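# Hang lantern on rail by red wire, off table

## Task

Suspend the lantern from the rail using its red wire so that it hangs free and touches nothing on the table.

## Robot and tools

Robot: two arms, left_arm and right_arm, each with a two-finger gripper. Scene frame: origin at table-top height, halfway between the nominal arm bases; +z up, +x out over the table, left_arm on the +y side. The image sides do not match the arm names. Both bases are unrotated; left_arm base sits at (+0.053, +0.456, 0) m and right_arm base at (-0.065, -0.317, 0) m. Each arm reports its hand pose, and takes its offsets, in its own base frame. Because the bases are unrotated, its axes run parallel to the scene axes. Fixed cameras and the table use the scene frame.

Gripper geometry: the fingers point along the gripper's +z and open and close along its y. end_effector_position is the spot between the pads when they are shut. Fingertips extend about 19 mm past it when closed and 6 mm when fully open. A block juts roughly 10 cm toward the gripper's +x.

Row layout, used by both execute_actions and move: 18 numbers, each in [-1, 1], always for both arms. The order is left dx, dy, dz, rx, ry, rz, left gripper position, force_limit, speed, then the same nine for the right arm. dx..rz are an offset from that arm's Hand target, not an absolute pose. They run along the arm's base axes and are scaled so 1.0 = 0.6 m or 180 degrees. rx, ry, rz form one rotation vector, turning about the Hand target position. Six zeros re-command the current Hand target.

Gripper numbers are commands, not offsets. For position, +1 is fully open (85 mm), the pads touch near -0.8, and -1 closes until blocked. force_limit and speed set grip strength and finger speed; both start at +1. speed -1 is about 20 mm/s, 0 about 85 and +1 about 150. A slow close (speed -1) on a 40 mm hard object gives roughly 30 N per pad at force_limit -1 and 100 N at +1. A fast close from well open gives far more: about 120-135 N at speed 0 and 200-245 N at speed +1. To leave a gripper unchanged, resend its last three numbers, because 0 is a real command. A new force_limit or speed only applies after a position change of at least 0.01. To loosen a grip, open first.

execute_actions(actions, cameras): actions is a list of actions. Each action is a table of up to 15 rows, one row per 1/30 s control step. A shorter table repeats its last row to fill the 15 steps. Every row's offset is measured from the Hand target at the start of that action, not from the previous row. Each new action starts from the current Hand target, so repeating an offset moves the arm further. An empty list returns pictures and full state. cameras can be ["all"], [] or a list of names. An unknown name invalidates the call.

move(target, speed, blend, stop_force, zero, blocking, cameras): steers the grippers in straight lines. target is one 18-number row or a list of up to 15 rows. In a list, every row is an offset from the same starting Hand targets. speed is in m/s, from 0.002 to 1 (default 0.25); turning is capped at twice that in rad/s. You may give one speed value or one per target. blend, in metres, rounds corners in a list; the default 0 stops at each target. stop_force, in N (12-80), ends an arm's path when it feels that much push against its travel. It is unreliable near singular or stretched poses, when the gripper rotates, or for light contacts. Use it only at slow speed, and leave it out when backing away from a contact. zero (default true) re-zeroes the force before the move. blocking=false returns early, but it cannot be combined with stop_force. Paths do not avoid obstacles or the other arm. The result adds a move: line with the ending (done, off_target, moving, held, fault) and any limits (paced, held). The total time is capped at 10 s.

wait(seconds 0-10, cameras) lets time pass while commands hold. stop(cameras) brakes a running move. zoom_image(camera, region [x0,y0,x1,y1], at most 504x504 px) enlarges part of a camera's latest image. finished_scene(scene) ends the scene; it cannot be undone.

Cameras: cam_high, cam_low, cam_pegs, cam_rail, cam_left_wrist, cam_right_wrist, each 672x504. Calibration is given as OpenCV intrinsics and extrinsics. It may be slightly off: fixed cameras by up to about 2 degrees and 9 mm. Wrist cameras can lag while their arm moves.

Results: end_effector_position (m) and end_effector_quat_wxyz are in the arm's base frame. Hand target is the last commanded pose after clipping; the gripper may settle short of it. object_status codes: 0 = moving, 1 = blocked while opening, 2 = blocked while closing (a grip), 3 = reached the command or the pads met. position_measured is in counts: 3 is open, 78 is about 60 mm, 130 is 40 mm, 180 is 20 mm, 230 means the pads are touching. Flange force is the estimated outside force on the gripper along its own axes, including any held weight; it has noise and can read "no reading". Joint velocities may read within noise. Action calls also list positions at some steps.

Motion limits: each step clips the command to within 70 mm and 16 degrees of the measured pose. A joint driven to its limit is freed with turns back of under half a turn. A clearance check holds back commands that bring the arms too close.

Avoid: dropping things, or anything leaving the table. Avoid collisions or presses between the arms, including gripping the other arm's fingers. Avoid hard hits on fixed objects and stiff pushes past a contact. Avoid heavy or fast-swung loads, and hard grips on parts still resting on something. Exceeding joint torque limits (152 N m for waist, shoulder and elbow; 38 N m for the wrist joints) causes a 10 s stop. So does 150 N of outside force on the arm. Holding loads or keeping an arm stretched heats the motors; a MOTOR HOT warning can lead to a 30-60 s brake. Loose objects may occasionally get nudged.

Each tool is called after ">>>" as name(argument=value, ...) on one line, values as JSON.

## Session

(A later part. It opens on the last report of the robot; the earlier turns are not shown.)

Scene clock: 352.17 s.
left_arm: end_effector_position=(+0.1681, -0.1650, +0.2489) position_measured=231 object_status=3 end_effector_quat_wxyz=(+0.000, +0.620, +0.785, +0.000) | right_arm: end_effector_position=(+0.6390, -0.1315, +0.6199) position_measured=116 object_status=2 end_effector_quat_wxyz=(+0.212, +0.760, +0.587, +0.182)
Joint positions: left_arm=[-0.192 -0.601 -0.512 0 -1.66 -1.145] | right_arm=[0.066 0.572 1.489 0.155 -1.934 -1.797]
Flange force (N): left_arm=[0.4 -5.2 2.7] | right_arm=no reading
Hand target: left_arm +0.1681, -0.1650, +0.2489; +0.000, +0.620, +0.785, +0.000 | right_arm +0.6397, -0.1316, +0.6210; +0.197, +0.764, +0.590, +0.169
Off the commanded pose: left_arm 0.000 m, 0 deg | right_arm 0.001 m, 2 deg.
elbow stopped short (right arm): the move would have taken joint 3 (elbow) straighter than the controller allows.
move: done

>>> move(target=[[0,0,0,0,0,0,-0.97,0.3,-1,-0.2,0.167,-0.02,-0.312,0.038,0.343,-1,-0.8,-1]], speed=0.25)

>>> move(target=[[0,0,0,0,0,0,-0.97,0.3,-1,-0.1,0.64,-0.15,0,0,0,-1,-0.8,-1]], speed=0.2, cameras=["all"])

Scene clock: 356.97 s.
left_arm: end_effector_position=(+0.1681, -0.1650, +0.2489) position_measured=231 object_status=3 end_effector_quat_wxyz=(+0.000, +0.620, +0.785, +0.000) | right_arm: end_effector_position=(+0.5197, -0.0315, +0.6090) position_measured=116 object_status=2 end_effector_quat_wxyz=(+0.373, +0.200, +0.902, -0.083)
Joint positions: left_arm=[-0.192 -0.601 -0.512 0 -1.66 -1.145] | right_arm=[0.522 -0.141 0.265 0.619 -1.476 -0.855]
Flange force (N): left_arm=[0.5 -5.2 2.2] | right_arm=[-10.3 7.7 -4.2]
Hand target: left_arm +0.1681, -0.1650, +0.2489; +0.000, +0.620, +0.785, +0.000 | right_arm +0.5197, -0.0314, +0.6090; +0.373, +0.200, +0.902, -0.083
Off the commanded pose: left_arm 0.000 m, 0 deg | right_arm 0.000 m, 0 deg.
move: done

Scene clock: 359.53 s.
left_arm: end_effector_position=(+0.1681, -0.1650, +0.2489) position_measured=231 object_status=3 end_effector_quat_wxyz=(+0.000, +0.620, +0.785, +0.000) | right_arm: end_effector_position=(+0.4597, +0.3525, +0.5190) position_measured=116 object_status=2 end_effector_quat_wxyz=(+0.373, +0.200, +0.902, -0.083)
Joint positions: left_arm=[-0.192 -0.601 -0.512 0 -1.66 -1.145] | right_arm=[1.221 0.237 0.388 0.795 -1.737 -1.524]
Flange force (N): left_arm=[-0.9 -5.7 2.8] | right_arm=[-2.2 12.4 -6.0]
Hand target: left_arm +0.1681, -0.1650, +0.2489; +0.000, +0.620, +0.785, +0.000 | right_arm +0.4597, +0.3526, +0.5190; +0.373, +0.200, +0.902, -0.083
Off the commanded pose: left_arm 0.000 m, 0 deg | right_arm 0.000 m, 0 deg.
move: done
camera_calibration:
cam_left_wrist: T_world_to_cam=[[0.972379, 0.233319, 0.006423, -0.117543], [0.21845, -0.919412, 0.32705, -0.248426], [0.0822124, -0.316613, -0.944985, 0.299318], [0, 0, 0, 1]] pos_world=[0.143958, -0.106213, 0.364854]
cam_right_wrist: T_world_to_cam=[[0.436248, 0.899822, -0.0029979, -0.50563], [0.368515, -0.17562, 0.912882, -0.566129], [0.820905, -0.399348, -0.408212, 0.0982719], [0, 0, 0, 1]] pos_world=[0.348535, 0.394798, 0.555409]

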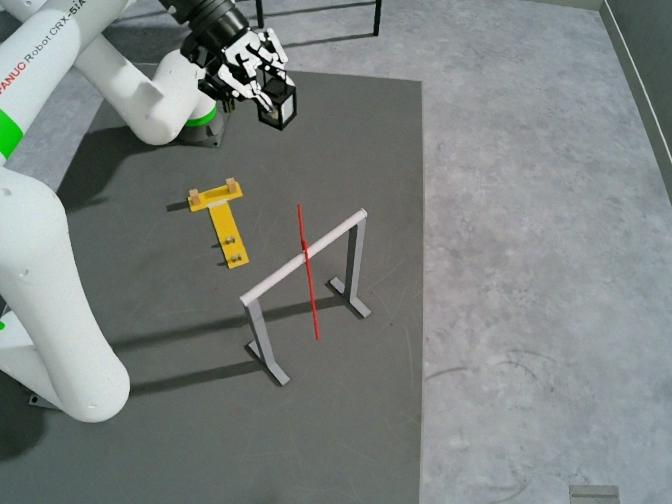

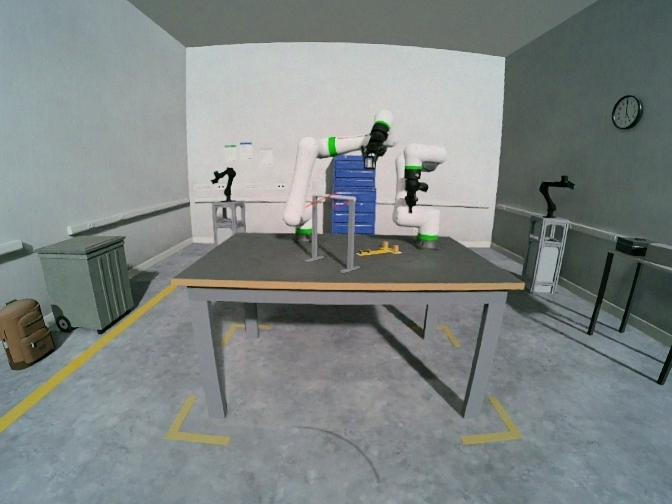

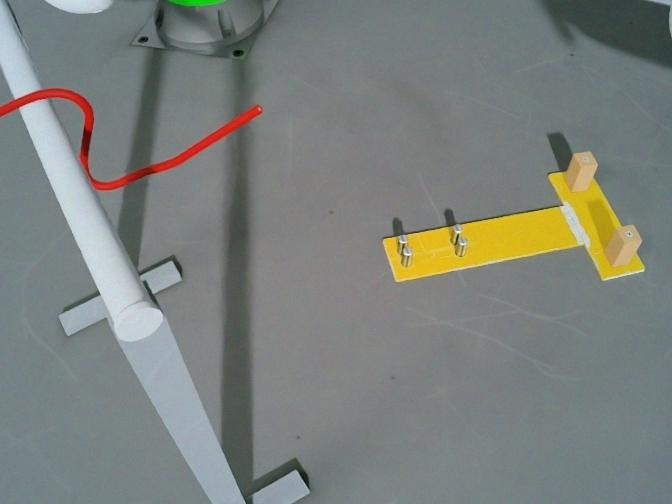

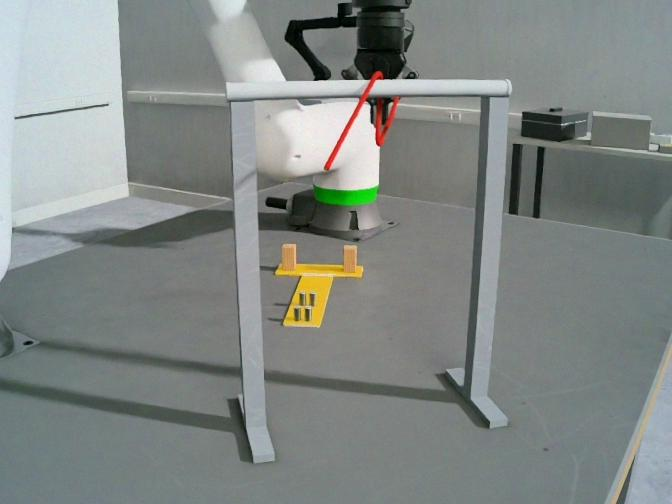

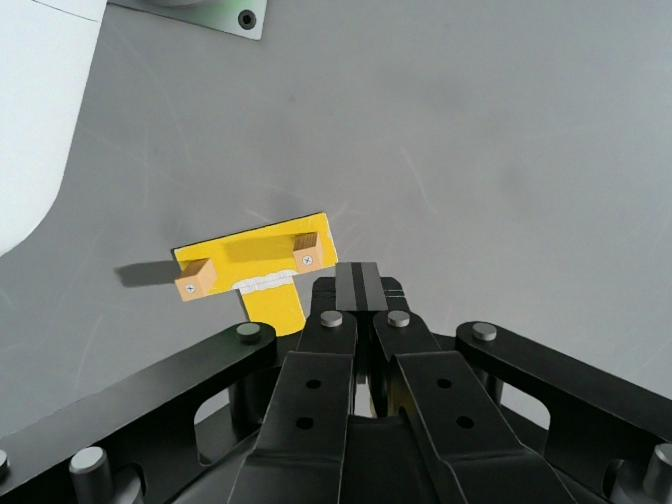

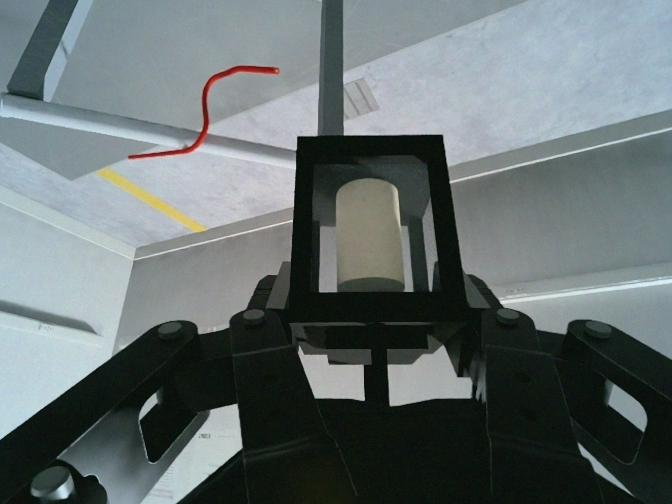

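>>> move(target=[[0,0,0,0,0,0,-0.97,0.3,-1,0,0,-0.3815,0,0,0,-1,-0.8,-1],[0,0,0,0,0,0,-0.97,0.3,-1,0.0555,-0.056,-0.3815,0,0,0,-1,-0.8,-1]], speed=0.1, blend=[0.02,0], cameras=["cam_low","cam_high","cam_pegs"])

Scene clock: 363.30 s.
left_arm: end_effector_position=(+0.1681, -0.1650, +0.2489) position_measured=231 object_status=3 end_effector_quat_wxyz=(+0.000, +0.620, +0.785, +0.000) | right_arm: end_effector_position=(+0.4930, +0.3190, +0.2901) position_measured=116 object_status=2 end_effector_quat_wxyz=(+0.373, +0.200, +0.902, -0.083)
Joint positions: left_arm=[-0.192 -0.601 -0.512 0 -1.66 -1.145] | right_arm=[1.128 0.158 -0.241 0.827 -1.287 -1.856]
Flange force (N): left_arm=[0.6 -5.2 3.0] | right_arm=[1.2 10.3 -2.7]
Hand target: left_arm +0.1681, -0.1650, +0.2489; +0.000, +0.620, +0.785, +0.000 | right_arm +0.4930, +0.3190, +0.2901; +0.373, +0.200, +0.902, -0.083
Off the commanded pose: left_arm 0.000 m, 0 deg | right_arm 0.000 m, 0 deg.
move: done
Images, in order (width x height): cam_high 672x504, cam_low 672x504, cam_pegs 672x504.

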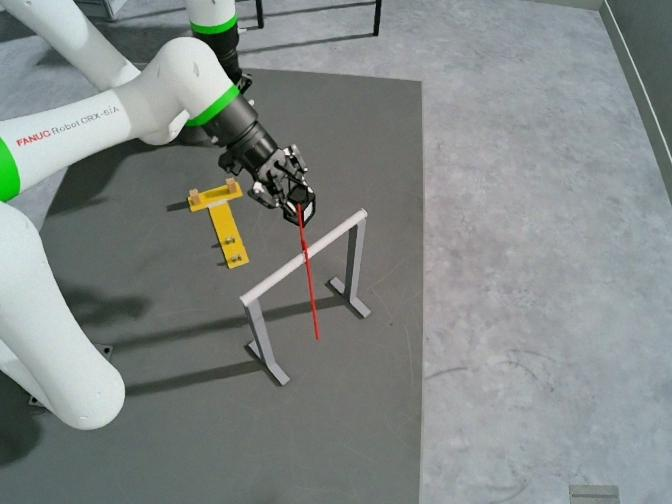

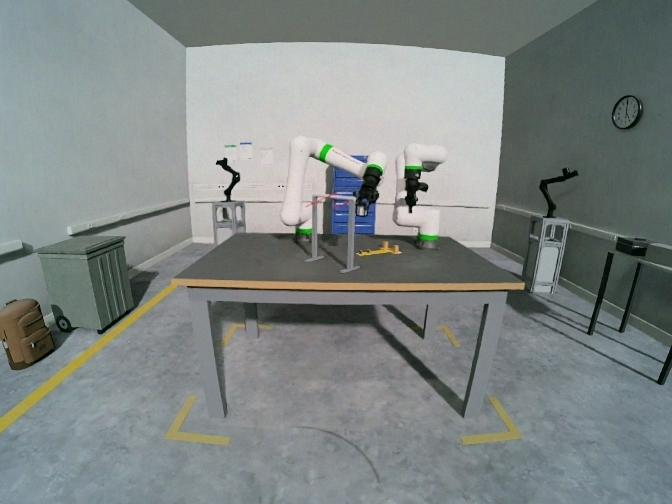

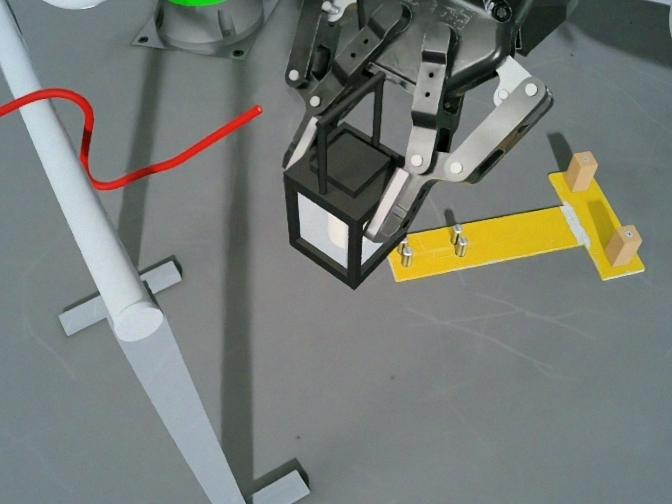

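Same start pose, elbow high now. Thread along the leg.

>>> move(target=[[0,0,0,0,0,0,-0.97,0.3,-1,0.015,-0.09,-0.0083,0,0,0,-1,-0.8,-1],[0,0,0,0,0,0,-0.97,0.3,-1,0.0267,-0.145,-0.0508,0,0,0,-1,-0.8,-1]], speed=0.04, blend=[0.01,0], cameras=["cam_rail","cam_high","cam_pegs"])

>>> zoom_image(camera="cam_rail", region=[300, 30, 480, 210])

>>> zoom_image(camera="cam_pegs", region=[0, 0, 280, 280])

Scene clock: 366.67 s.
left_arm: end_effector_position=(+0.1681, -0.1650, +0.2489) position_measured=231 object_status=3 end_effector_quat_wxyz=(+0.000, +0.620, +0.785, +0.000) | right_arm: end_effector_position=(+0.5090, +0.2320, +0.2596) position_measured=116 object_status=2 end_effector_quat_wxyz=(+0.373, +0.200, +0.902, -0.083)
Joint positions: left_arm=[-0.192 -0.601 -0.512 0 -1.66 -1.145] | right_arm=[0.997 0.035 -0.456 0.881 -1.138 -1.846]
Flange force (N): left_arm=[0.1 -5.6 2.6] | right_arm=[-1.8 12.6 -1.9]
Hand target: left_arm +0.1681, -0.1650, +0.2489; +0.000, +0.620, +0.785, +0.000 | right_arm +0.5090, +0.2320, +0.2596; +0.373, +0.200, +0.902, -0.083
Off the commanded pose: left_arm 0.000 m, 0 deg | right_arm 0.000 m, 0 deg.
move: done
Images, in order (width x height): cam_high 672x504, cam_pegs 672x504, cam_rail 672x504.

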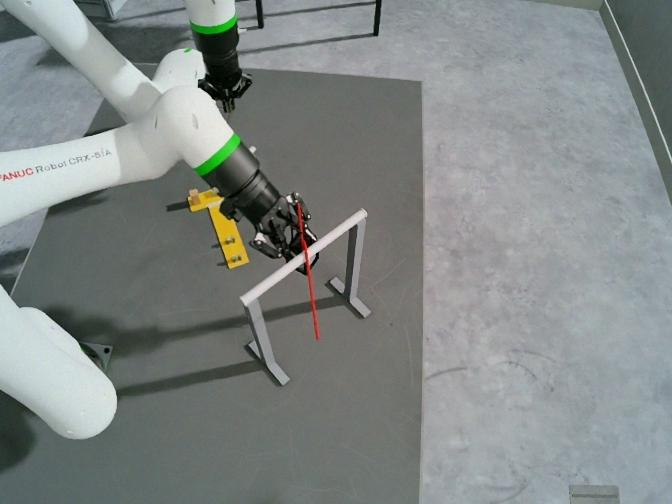

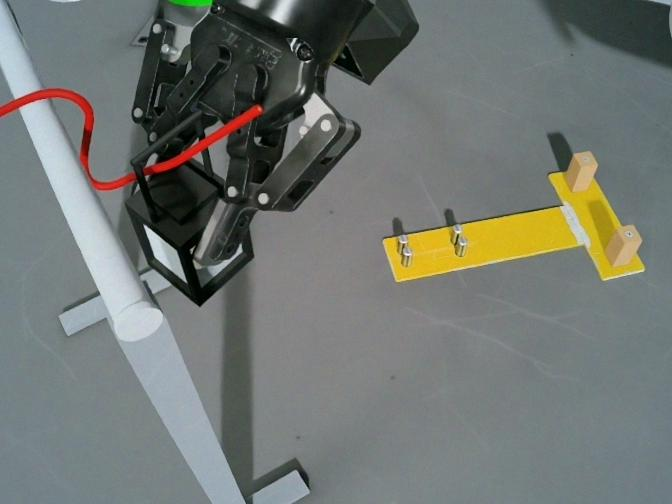

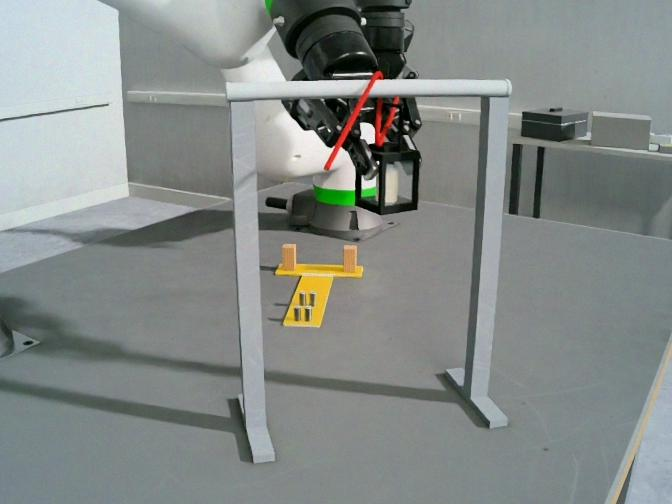

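Scaled by 2.800 from the camera's 672x504 image, which has a finer 960x720 frame.

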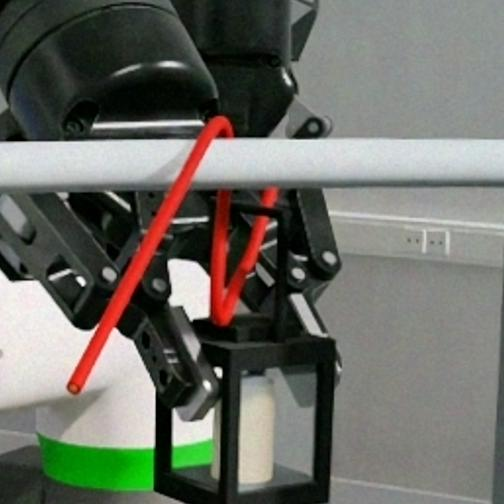

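Scaled by 1.800 from the camera's 672x504 image, which has a finer 960x720 frame.

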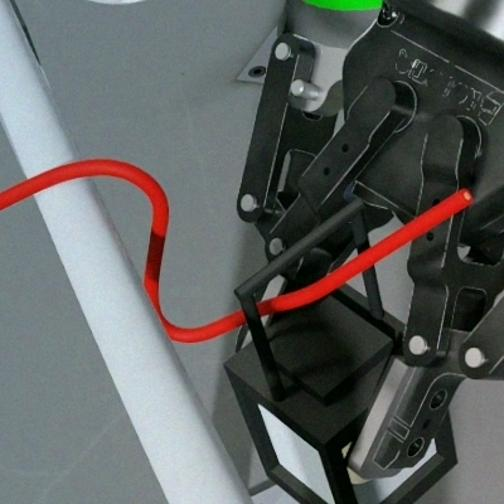

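>>> move(target=[[0,0,0,0,0,0,-0.97,0.3,-1,0.0142,-0.0617,-0.041,0,0,0,-1,-0.8,-1]], speed=0.03, stop_force=20, cameras=["cam_rail","cam_high","cam_pegs"])

>>> zoom_image(camera="cam_rail", region=[300, 30, 480, 210])

>>> zoom_image(camera="cam_pegs", region=[0, 0, 280, 280])

Scene clock: 369.70 s.
left_arm: end_effector_position=(+0.1681, -0.1650, +0.2489) position_measured=231 object_status=3 end_effector_quat_wxyz=(+0.000, +0.620, +0.785, +0.000) | right_arm: end_effector_position=(+0.5176, +0.1949, +0.2350) position_measured=116 object_status=2 end_effector_quat_wxyz=(+0.373, +0.200, +0.902, -0.083)
Joint positions: left_arm=[-0.192 -0.601 -0.512 0 -1.66 -1.145] | right_arm=[0.921 0.003 -0.553 0.924 -1.045 -1.858]
Flange force (N): left_arm=[1.3 -5.6 3.0] | right_arm=[-0.4 10.9 -1.3]
Hand target: left_arm +0.1681, -0.1650, +0.2489; +0.000, +0.620, +0.785, +0.000 | right_arm +0.5176, +0.1949, +0.2350; +0.373, +0.200, +0.902, -0.083
Off the commanded pose: left_arm 0.000 m, 0 deg | right_arm 0.000 m, 0 deg.
move: done
Images, in order (width x height): cam_high 672x504, cam_pegs 672x504, cam_rail 672x504.

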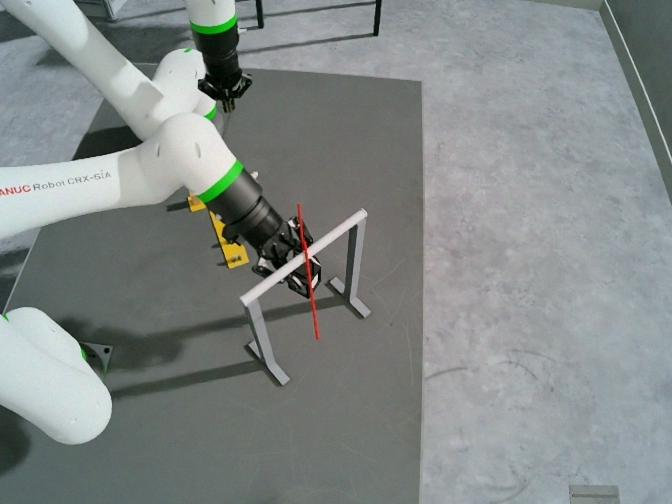

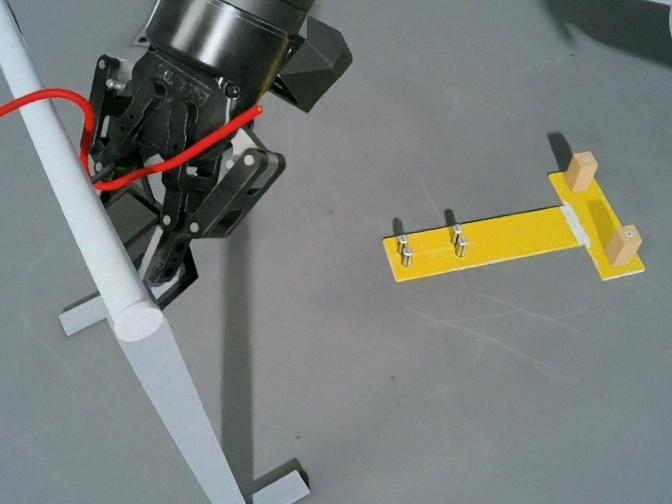

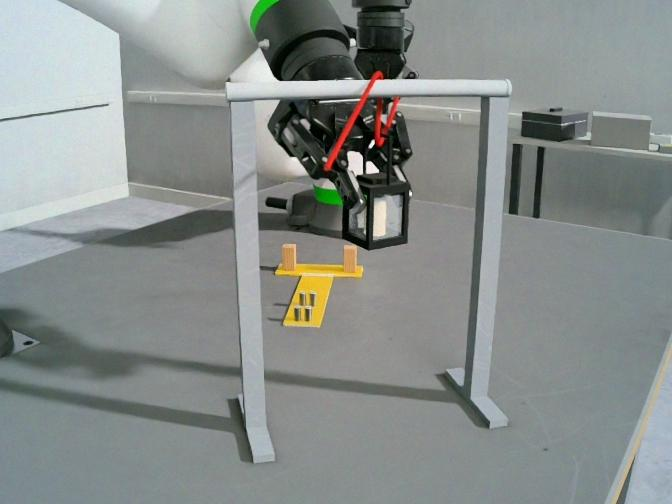

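Scaled by 2.800 from the camera's 672x504 image, which has a finer 960x720 frame.

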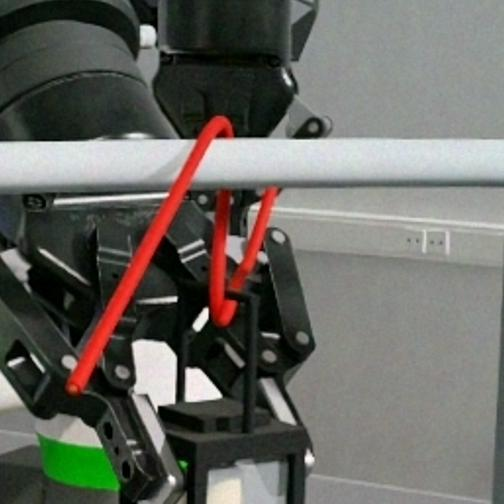

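Scaled by 1.800 from the camera's 672x504 image, which has a finer 960x720 frame.

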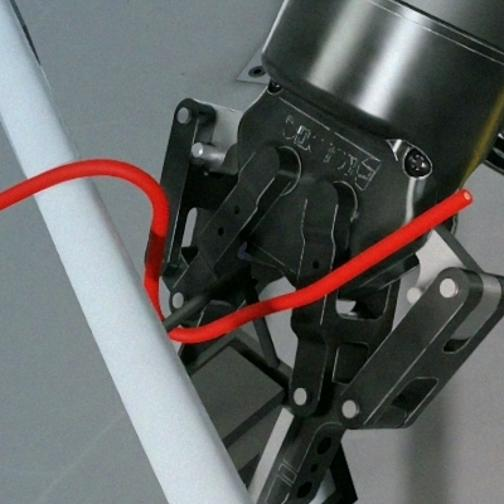

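>>> move(target=[[0,0,0,0,0,0,-0.97,0.3,-1,0.001,-0.006,-0.022,0,0,0,-1,-0.8,-1]], speed=0.01, stop_force=12, cameras=["cam_rail","cam_pegs"])

>>> zoom_image(camera="cam_rail", region=[320, 50, 440, 170])

>>> zoom_image(camera="cam_pegs", region=[20, 70, 180, 230])

Scene clock: 372.33 s.
left_arm: end_effector_position=(+0.1681, -0.1650, +0.2489) position_measured=231 object_status=3 end_effector_quat_wxyz=(+0.000, +0.620, +0.785, +0.000) | right_arm: end_effector_position=(+0.5181, +0.1917, +0.2230) position_measured=116 object_status=2 end_effector_quat_wxyz=(+0.373, +0.200, +0.902, -0.083)
Joint positions: left_arm=[-0.192 -0.601 -0.512 0 -1.66 -1.145] | right_arm=[0.911 0.009 -0.579 0.942 -1.02 -1.882]
Flange force (N): left_arm=[0.4 -4.7 2.9] | right_arm=[-8.5 7.6 -6.9]
Hand target: left_arm +0.1681, -0.1650, +0.2489; +0.000, +0.620, +0.785, +0.000 | right_arm +0.5181, +0.1917, +0.2230; +0.373, +0.200, +0.902, -0.083 (not the last commanded pose)
Off the commanded pose: left_arm 0.000 m, 0 deg | right_arm 0.001 m, 0 deg.
move: contact (right_arm)
Images, in order (width x height): cam_pegs 672x504, cam_rail 672x504.

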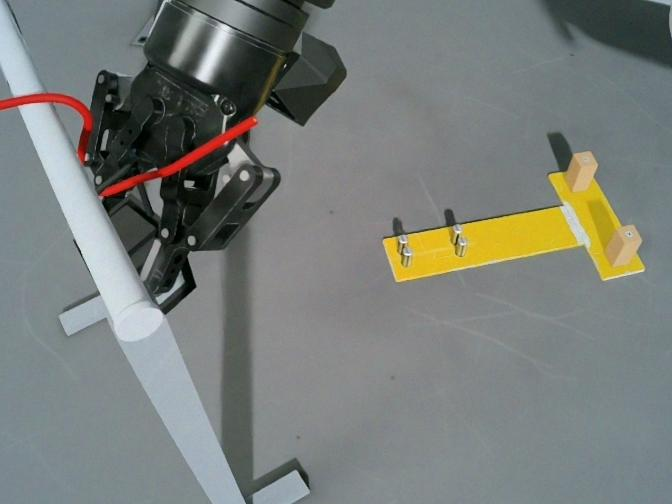

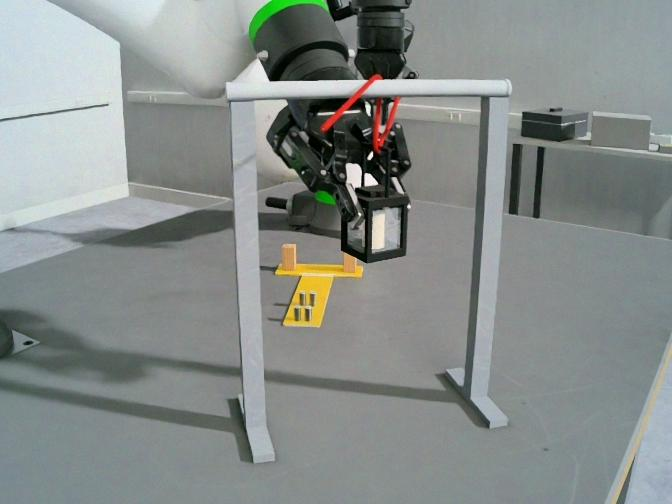

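Scaled by 4.200 from the camera's 672x504 image, which has a finer 960x720 frame.

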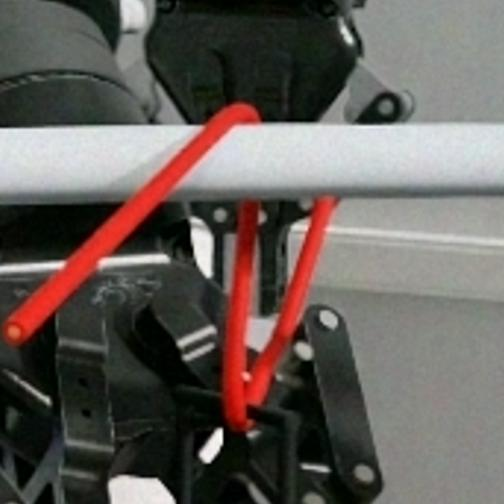

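Scaled by 3.150 from the camera's 672x504 image, which has a finer 960x720 frame.

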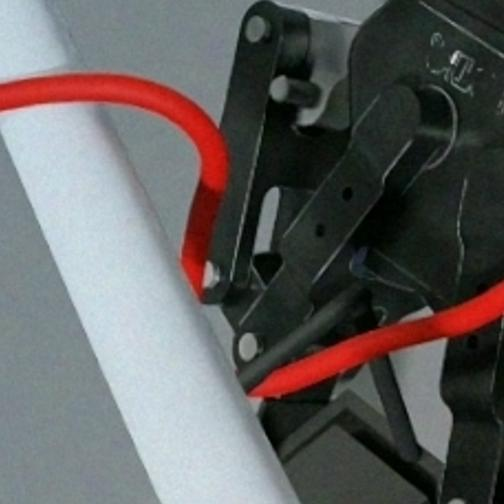

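>>> move(target=[[0,0,0,0,0,0,-0.97,0.3,-1,0,0,0.004,0,0,0,-1,-0.8,-1]], speed=0.01)

>>> move(target=[[0,0,0,0,0,0,-0.97,0.3,-1,0,0,0,0,0,0,0.3,-1,-1]], cameras=["cam_rail","cam_pegs","cam_high","cam_right_wrist"])

>>> zoom_image(camera="cam_rail", region=[300, 50, 480, 270])

>>> zoom_image(camera="cam_pegs", region=[20, 70, 240, 290])

Scene clock: 373.77 s.
left_arm: end_effector_position=(+0.1681, -0.1650, +0.2489) position_measured=231 object_status=3 end_effector_quat_wxyz=(+0.000, +0.620, +0.785, +0.000) | right_arm: end_effector_position=(+0.5181, +0.1917, +0.2254) position_measured=116 object_status=2 end_effector_quat_wxyz=(+0.373, +0.200, +0.902, -0.083)
Joint positions: left_arm=[-0.192 -0.601 -0.512 0 -1.66 -1.145] | right_arm=[0.911 0.007 -0.575 0.939 -1.024 -1.876]
Flange force (N): left_arm=[0.3 -5.0 2.6] | right_arm=[-3.0 10.8 -3.4]
Hand target: left_arm +0.1681, -0.1650, +0.2489; +0.000, +0.620, +0.785, +0.000 | right_arm +0.5181, +0.1917, +0.2254; +0.373, +0.200, +0.902, -0.083
Off the commanded pose: left_arm 0.000 m, 0 deg | right_arm 0.000 m, 0 deg.
move: done

Scene clock: 374.50 s.
left_arm: end_effector_position=(+0.1681, -0.1650, +0.2489) position_measured=231 object_status=3 end_effector_quat_wxyz=(+0.000, +0.620, +0.785, +0.000) | right_arm: end_effector_position=(+0.5181, +0.1917, +0.2255) position_measured=91 object_status=0 end_effector_quat_wxyz=(+0.373, +0.200, +0.902, -0.083)
Joint positions: left_arm=[-0.192 -0.601 -0.512 0 -1.66 -1.145] | right_arm=[0.911 0.007 -0.574 0.939 -1.024 -1.876]
Flange force (N): left_arm=[0.3 -4.9 2.8] | right_arm=[-2.2 10.7 -2.8]
Hand target: left_arm +0.1681, -0.1650, +0.2489; +0.000, +0.620, +0.785, +0.000 | right_arm +0.5181, +0.1917, +0.2254; +0.373, +0.200, +0.902, -0.083
Off the commanded pose: left_arm 0.000 m, 0 deg | right_arm 0.000 m, 0 deg.
move: done
camera_calibration:
cam_right_wrist: T_world_to_cam=[[0.436214, 0.899838, -0.00307955, -0.387264], [0.368629, -0.175576, 0.912845, -0.348005], [0.820872, -0.399331, -0.408295, -0.133663], [0, 0, 0, 1]] pos_world=[0.406935, 0.233998, 0.261909]
Images, in order (width x height): cam_high 672x504, cam_pegs 672x504, cam_rail 672x504, cam_right_wrist 672x504.

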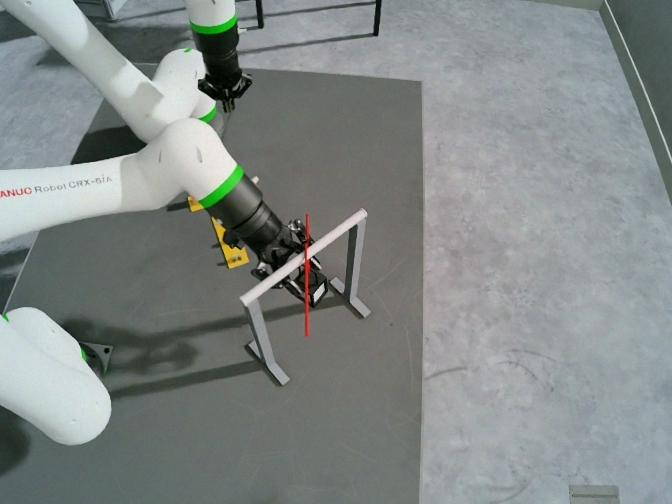

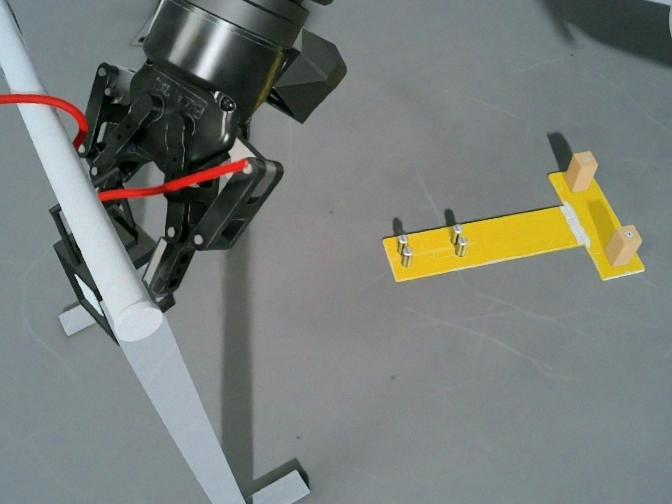

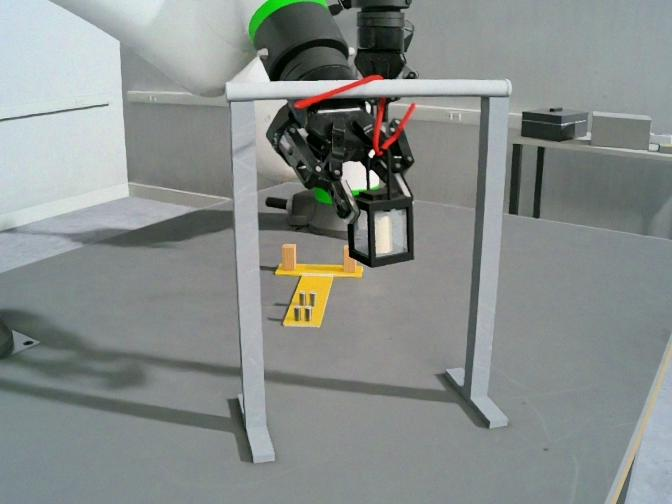

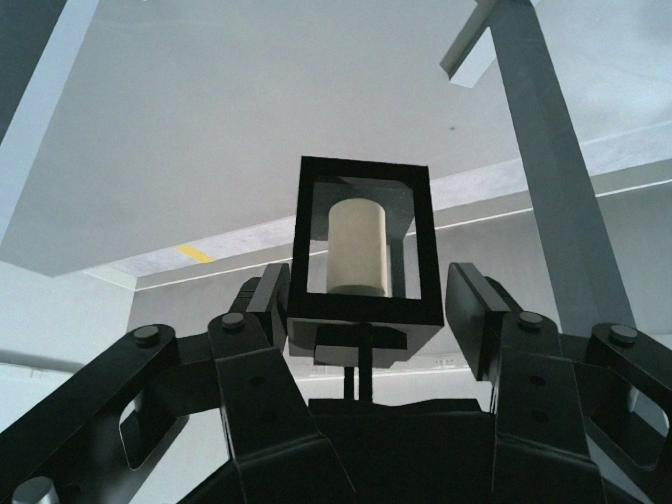

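Scaled by 2.291 from the camera's 672x504 image, which has a finer 960x720 frame.

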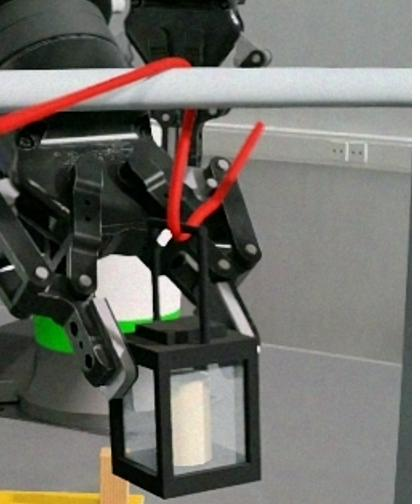

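Scaled by 2.291 from the camera's 672x504 image, which has a finer 960x720 frame.

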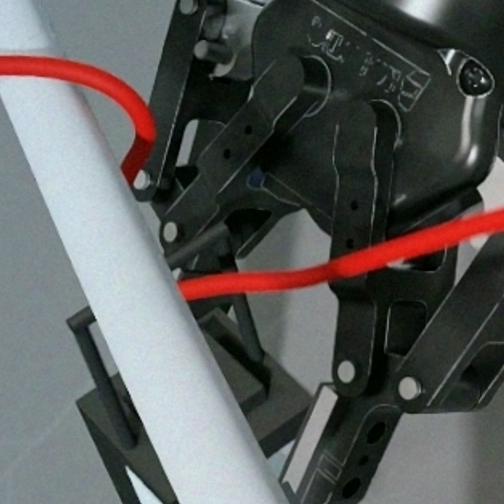

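>>> move(target=[[0,0,0,0,0,0,-0.97,0.3,-1,-0.05,0.0233,0,0,0,0,0.3,-1,-1],[0,0,0,0,0,0,-0.97,0.3,-1,-0.2,0.0933,-0.01,0,0,0,0.3,-1,-1]], speed=[0.03,0.08], cameras=["all"])

>>> zoom_image(camera="cam_rail", region=[260, 50, 480, 290])

>>> zoom_image(camera="cam_pegs", region=[0, 40, 280, 320])

Scene clock: 378.33 s.
left_arm: end_effector_position=(+0.1681, -0.1650, +0.2489) position_measured=231 object_status=3 end_effector_quat_wxyz=(+0.000, +0.620, +0.785, +0.000) | right_arm: end_effector_position=(+0.3982, +0.2476, +0.2194) position_measured=91 object_status=3 end_effector_quat_wxyz=(+0.373, +0.200, +0.902, -0.083)
Joint positions: left_arm=[-0.192 -0.601 -0.512 0 -1.66 -1.145] | right_arm=[1.27 -0.07 -0.645 0.826 -1.261 -2.08]
Flange force (N): left_arm=[1.2 -5.3 2.9] | right_arm=[2.5 8.1 -5.3]
Hand target: left_arm +0.1681, -0.1650, +0.2489; +0.000, +0.620, +0.785, +0.000 | right_arm +0.3981, +0.2477, +0.2194; +0.373, +0.200, +0.902, -0.083
Off the commanded pose: left_arm 0.000 m, 0 deg | right_arm 0.000 m, 0 deg.
move: done
camera_calibration:
cam_left_wrist: T_world_to_cam=[[0.972379, 0.233319, 0.006423, -0.117543], [0.21845, -0.919412, 0.32705, -0.248426], [0.0822124, -0.316613, -0.944985, 0.299318], [0, 0, 0, 1]] pos_world=[0.143958, -0.106213, 0.364854]
cam_right_wrist: T_world_to_cam=[[0.436214, 0.899838, -0.00307955, -0.385282], [0.368629, -0.175576, 0.912845, -0.288515], [0.820872, -0.399331, -0.408295, -0.0153678], [0, 0, 0, 1]] pos_world=[0.287035, 0.289898, 0.255909]

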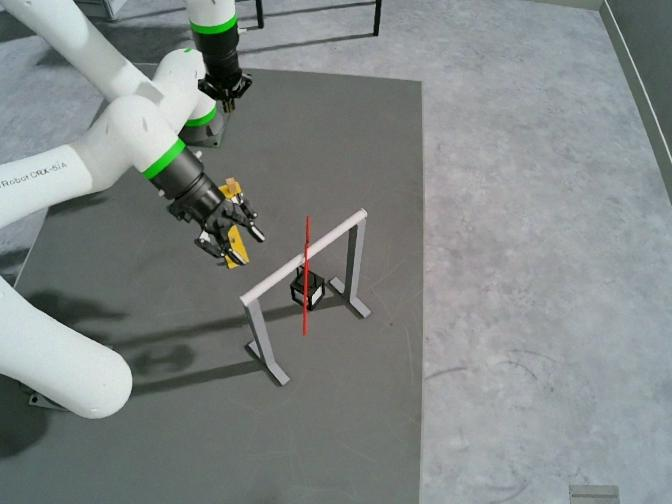

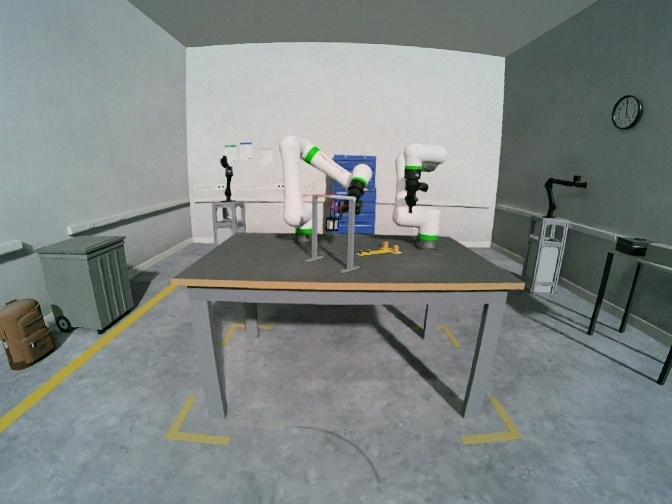

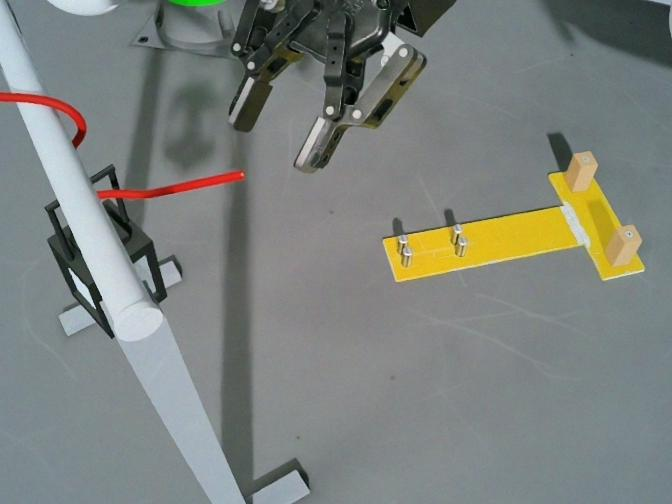

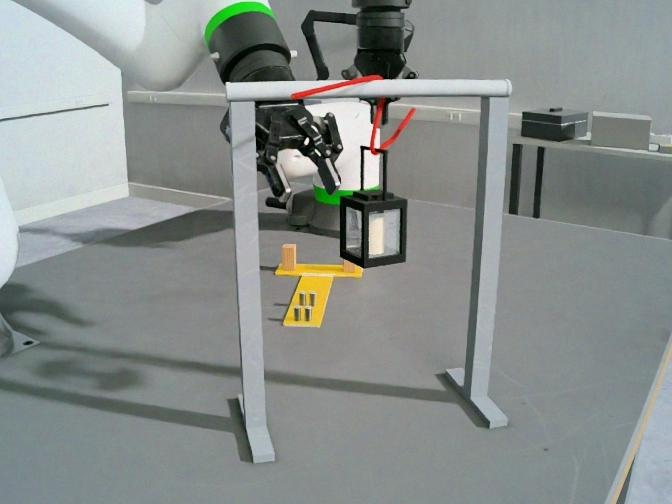

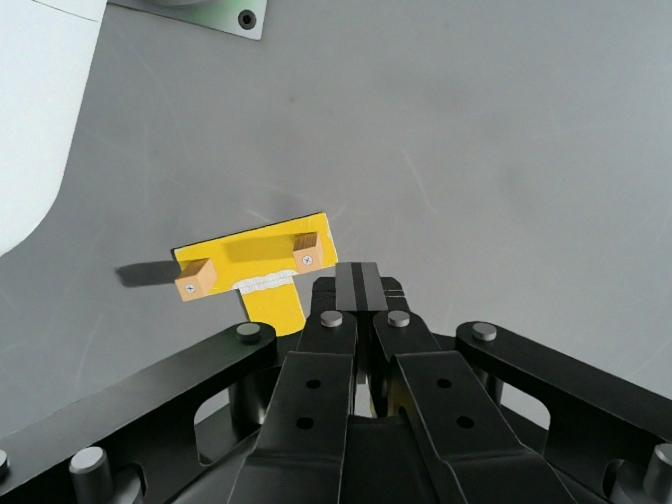

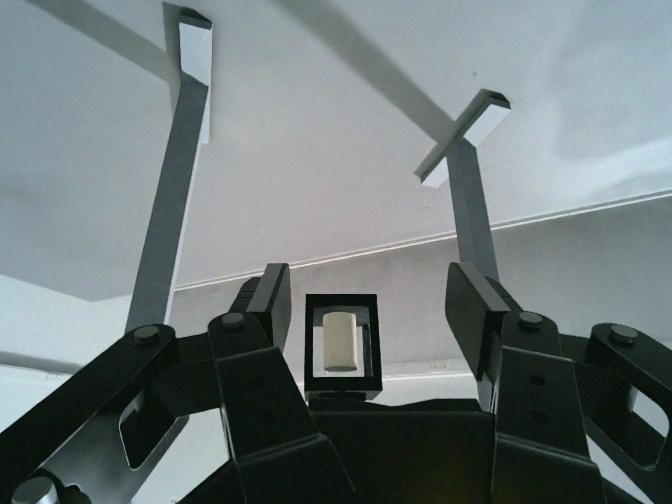

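Scaled by 2.100 from the camera's 672x504 image, which has a finer 960x720 frame.

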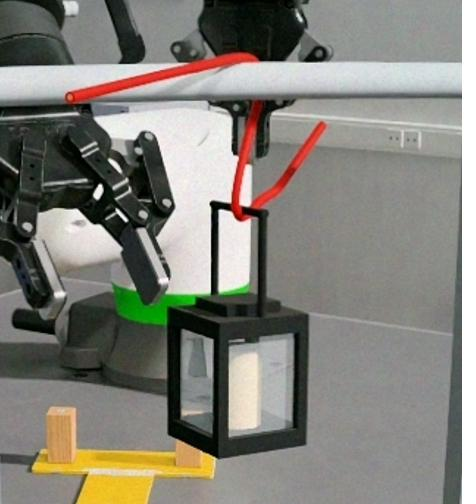

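Scaled by 1.800 from the camera's 672x504 image, which has a finer 960x720 frame.

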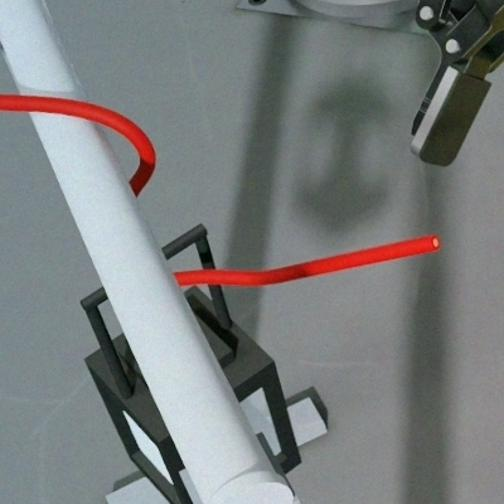

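>>> wait(seconds=2, cameras=["cam_rail"])

>>> finished_scene(scene=1)

Scene clock: 380.63 s.
left_arm: end_effector_position=(+0.1681, -0.1650, +0.2489) position_measured=231 object_status=3 end_effector_quat_wxyz=(+0.000, +0.620, +0.785, +0.000) | right_arm: end_effector_position=(+0.3981, +0.2477, +0.2194) position_measured=91 object_status=3 end_effector_quat_wxyz=(+0.373, +0.200, +0.902, -0.083)
Joint positions: left_arm=[-0.192 -0.601 -0.512 0 -1.66 -1.145] | right_arm=[1.27 -0.07 -0.645 0.826 -1.261 -2.08]
Flange force (N): left_arm=[-0.1 -5.2 2.1] | right_arm=[2.0 8.5 -4.5]
Hand target: left_arm +0.1681, -0.1650, +0.2489; +0.000, +0.620, +0.785, +0.000 | right_arm +0.3981, +0.2477, +0.2194; +0.373, +0.200, +0.902, -0.083
Tool commands: left_gripper/position=-0.97 left_gripper/force_limit=+0.3 left_gripper/speed=-1.0 right_gripper/position=+0.3 right_gripper/force_limit=-1.0 right_gripper/speed=-1.0
Off the commanded pose: left_arm 0.000 m, 0 deg | right_arm 0.000 m, 0 deg.
wait: 2.00 s; at rest from the start
Images, in order (width x height): cam_rail 672x504.

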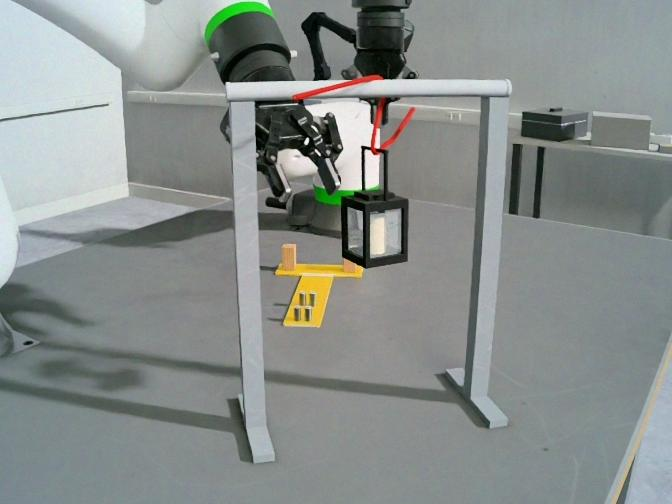

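The scene is finished: the task was done.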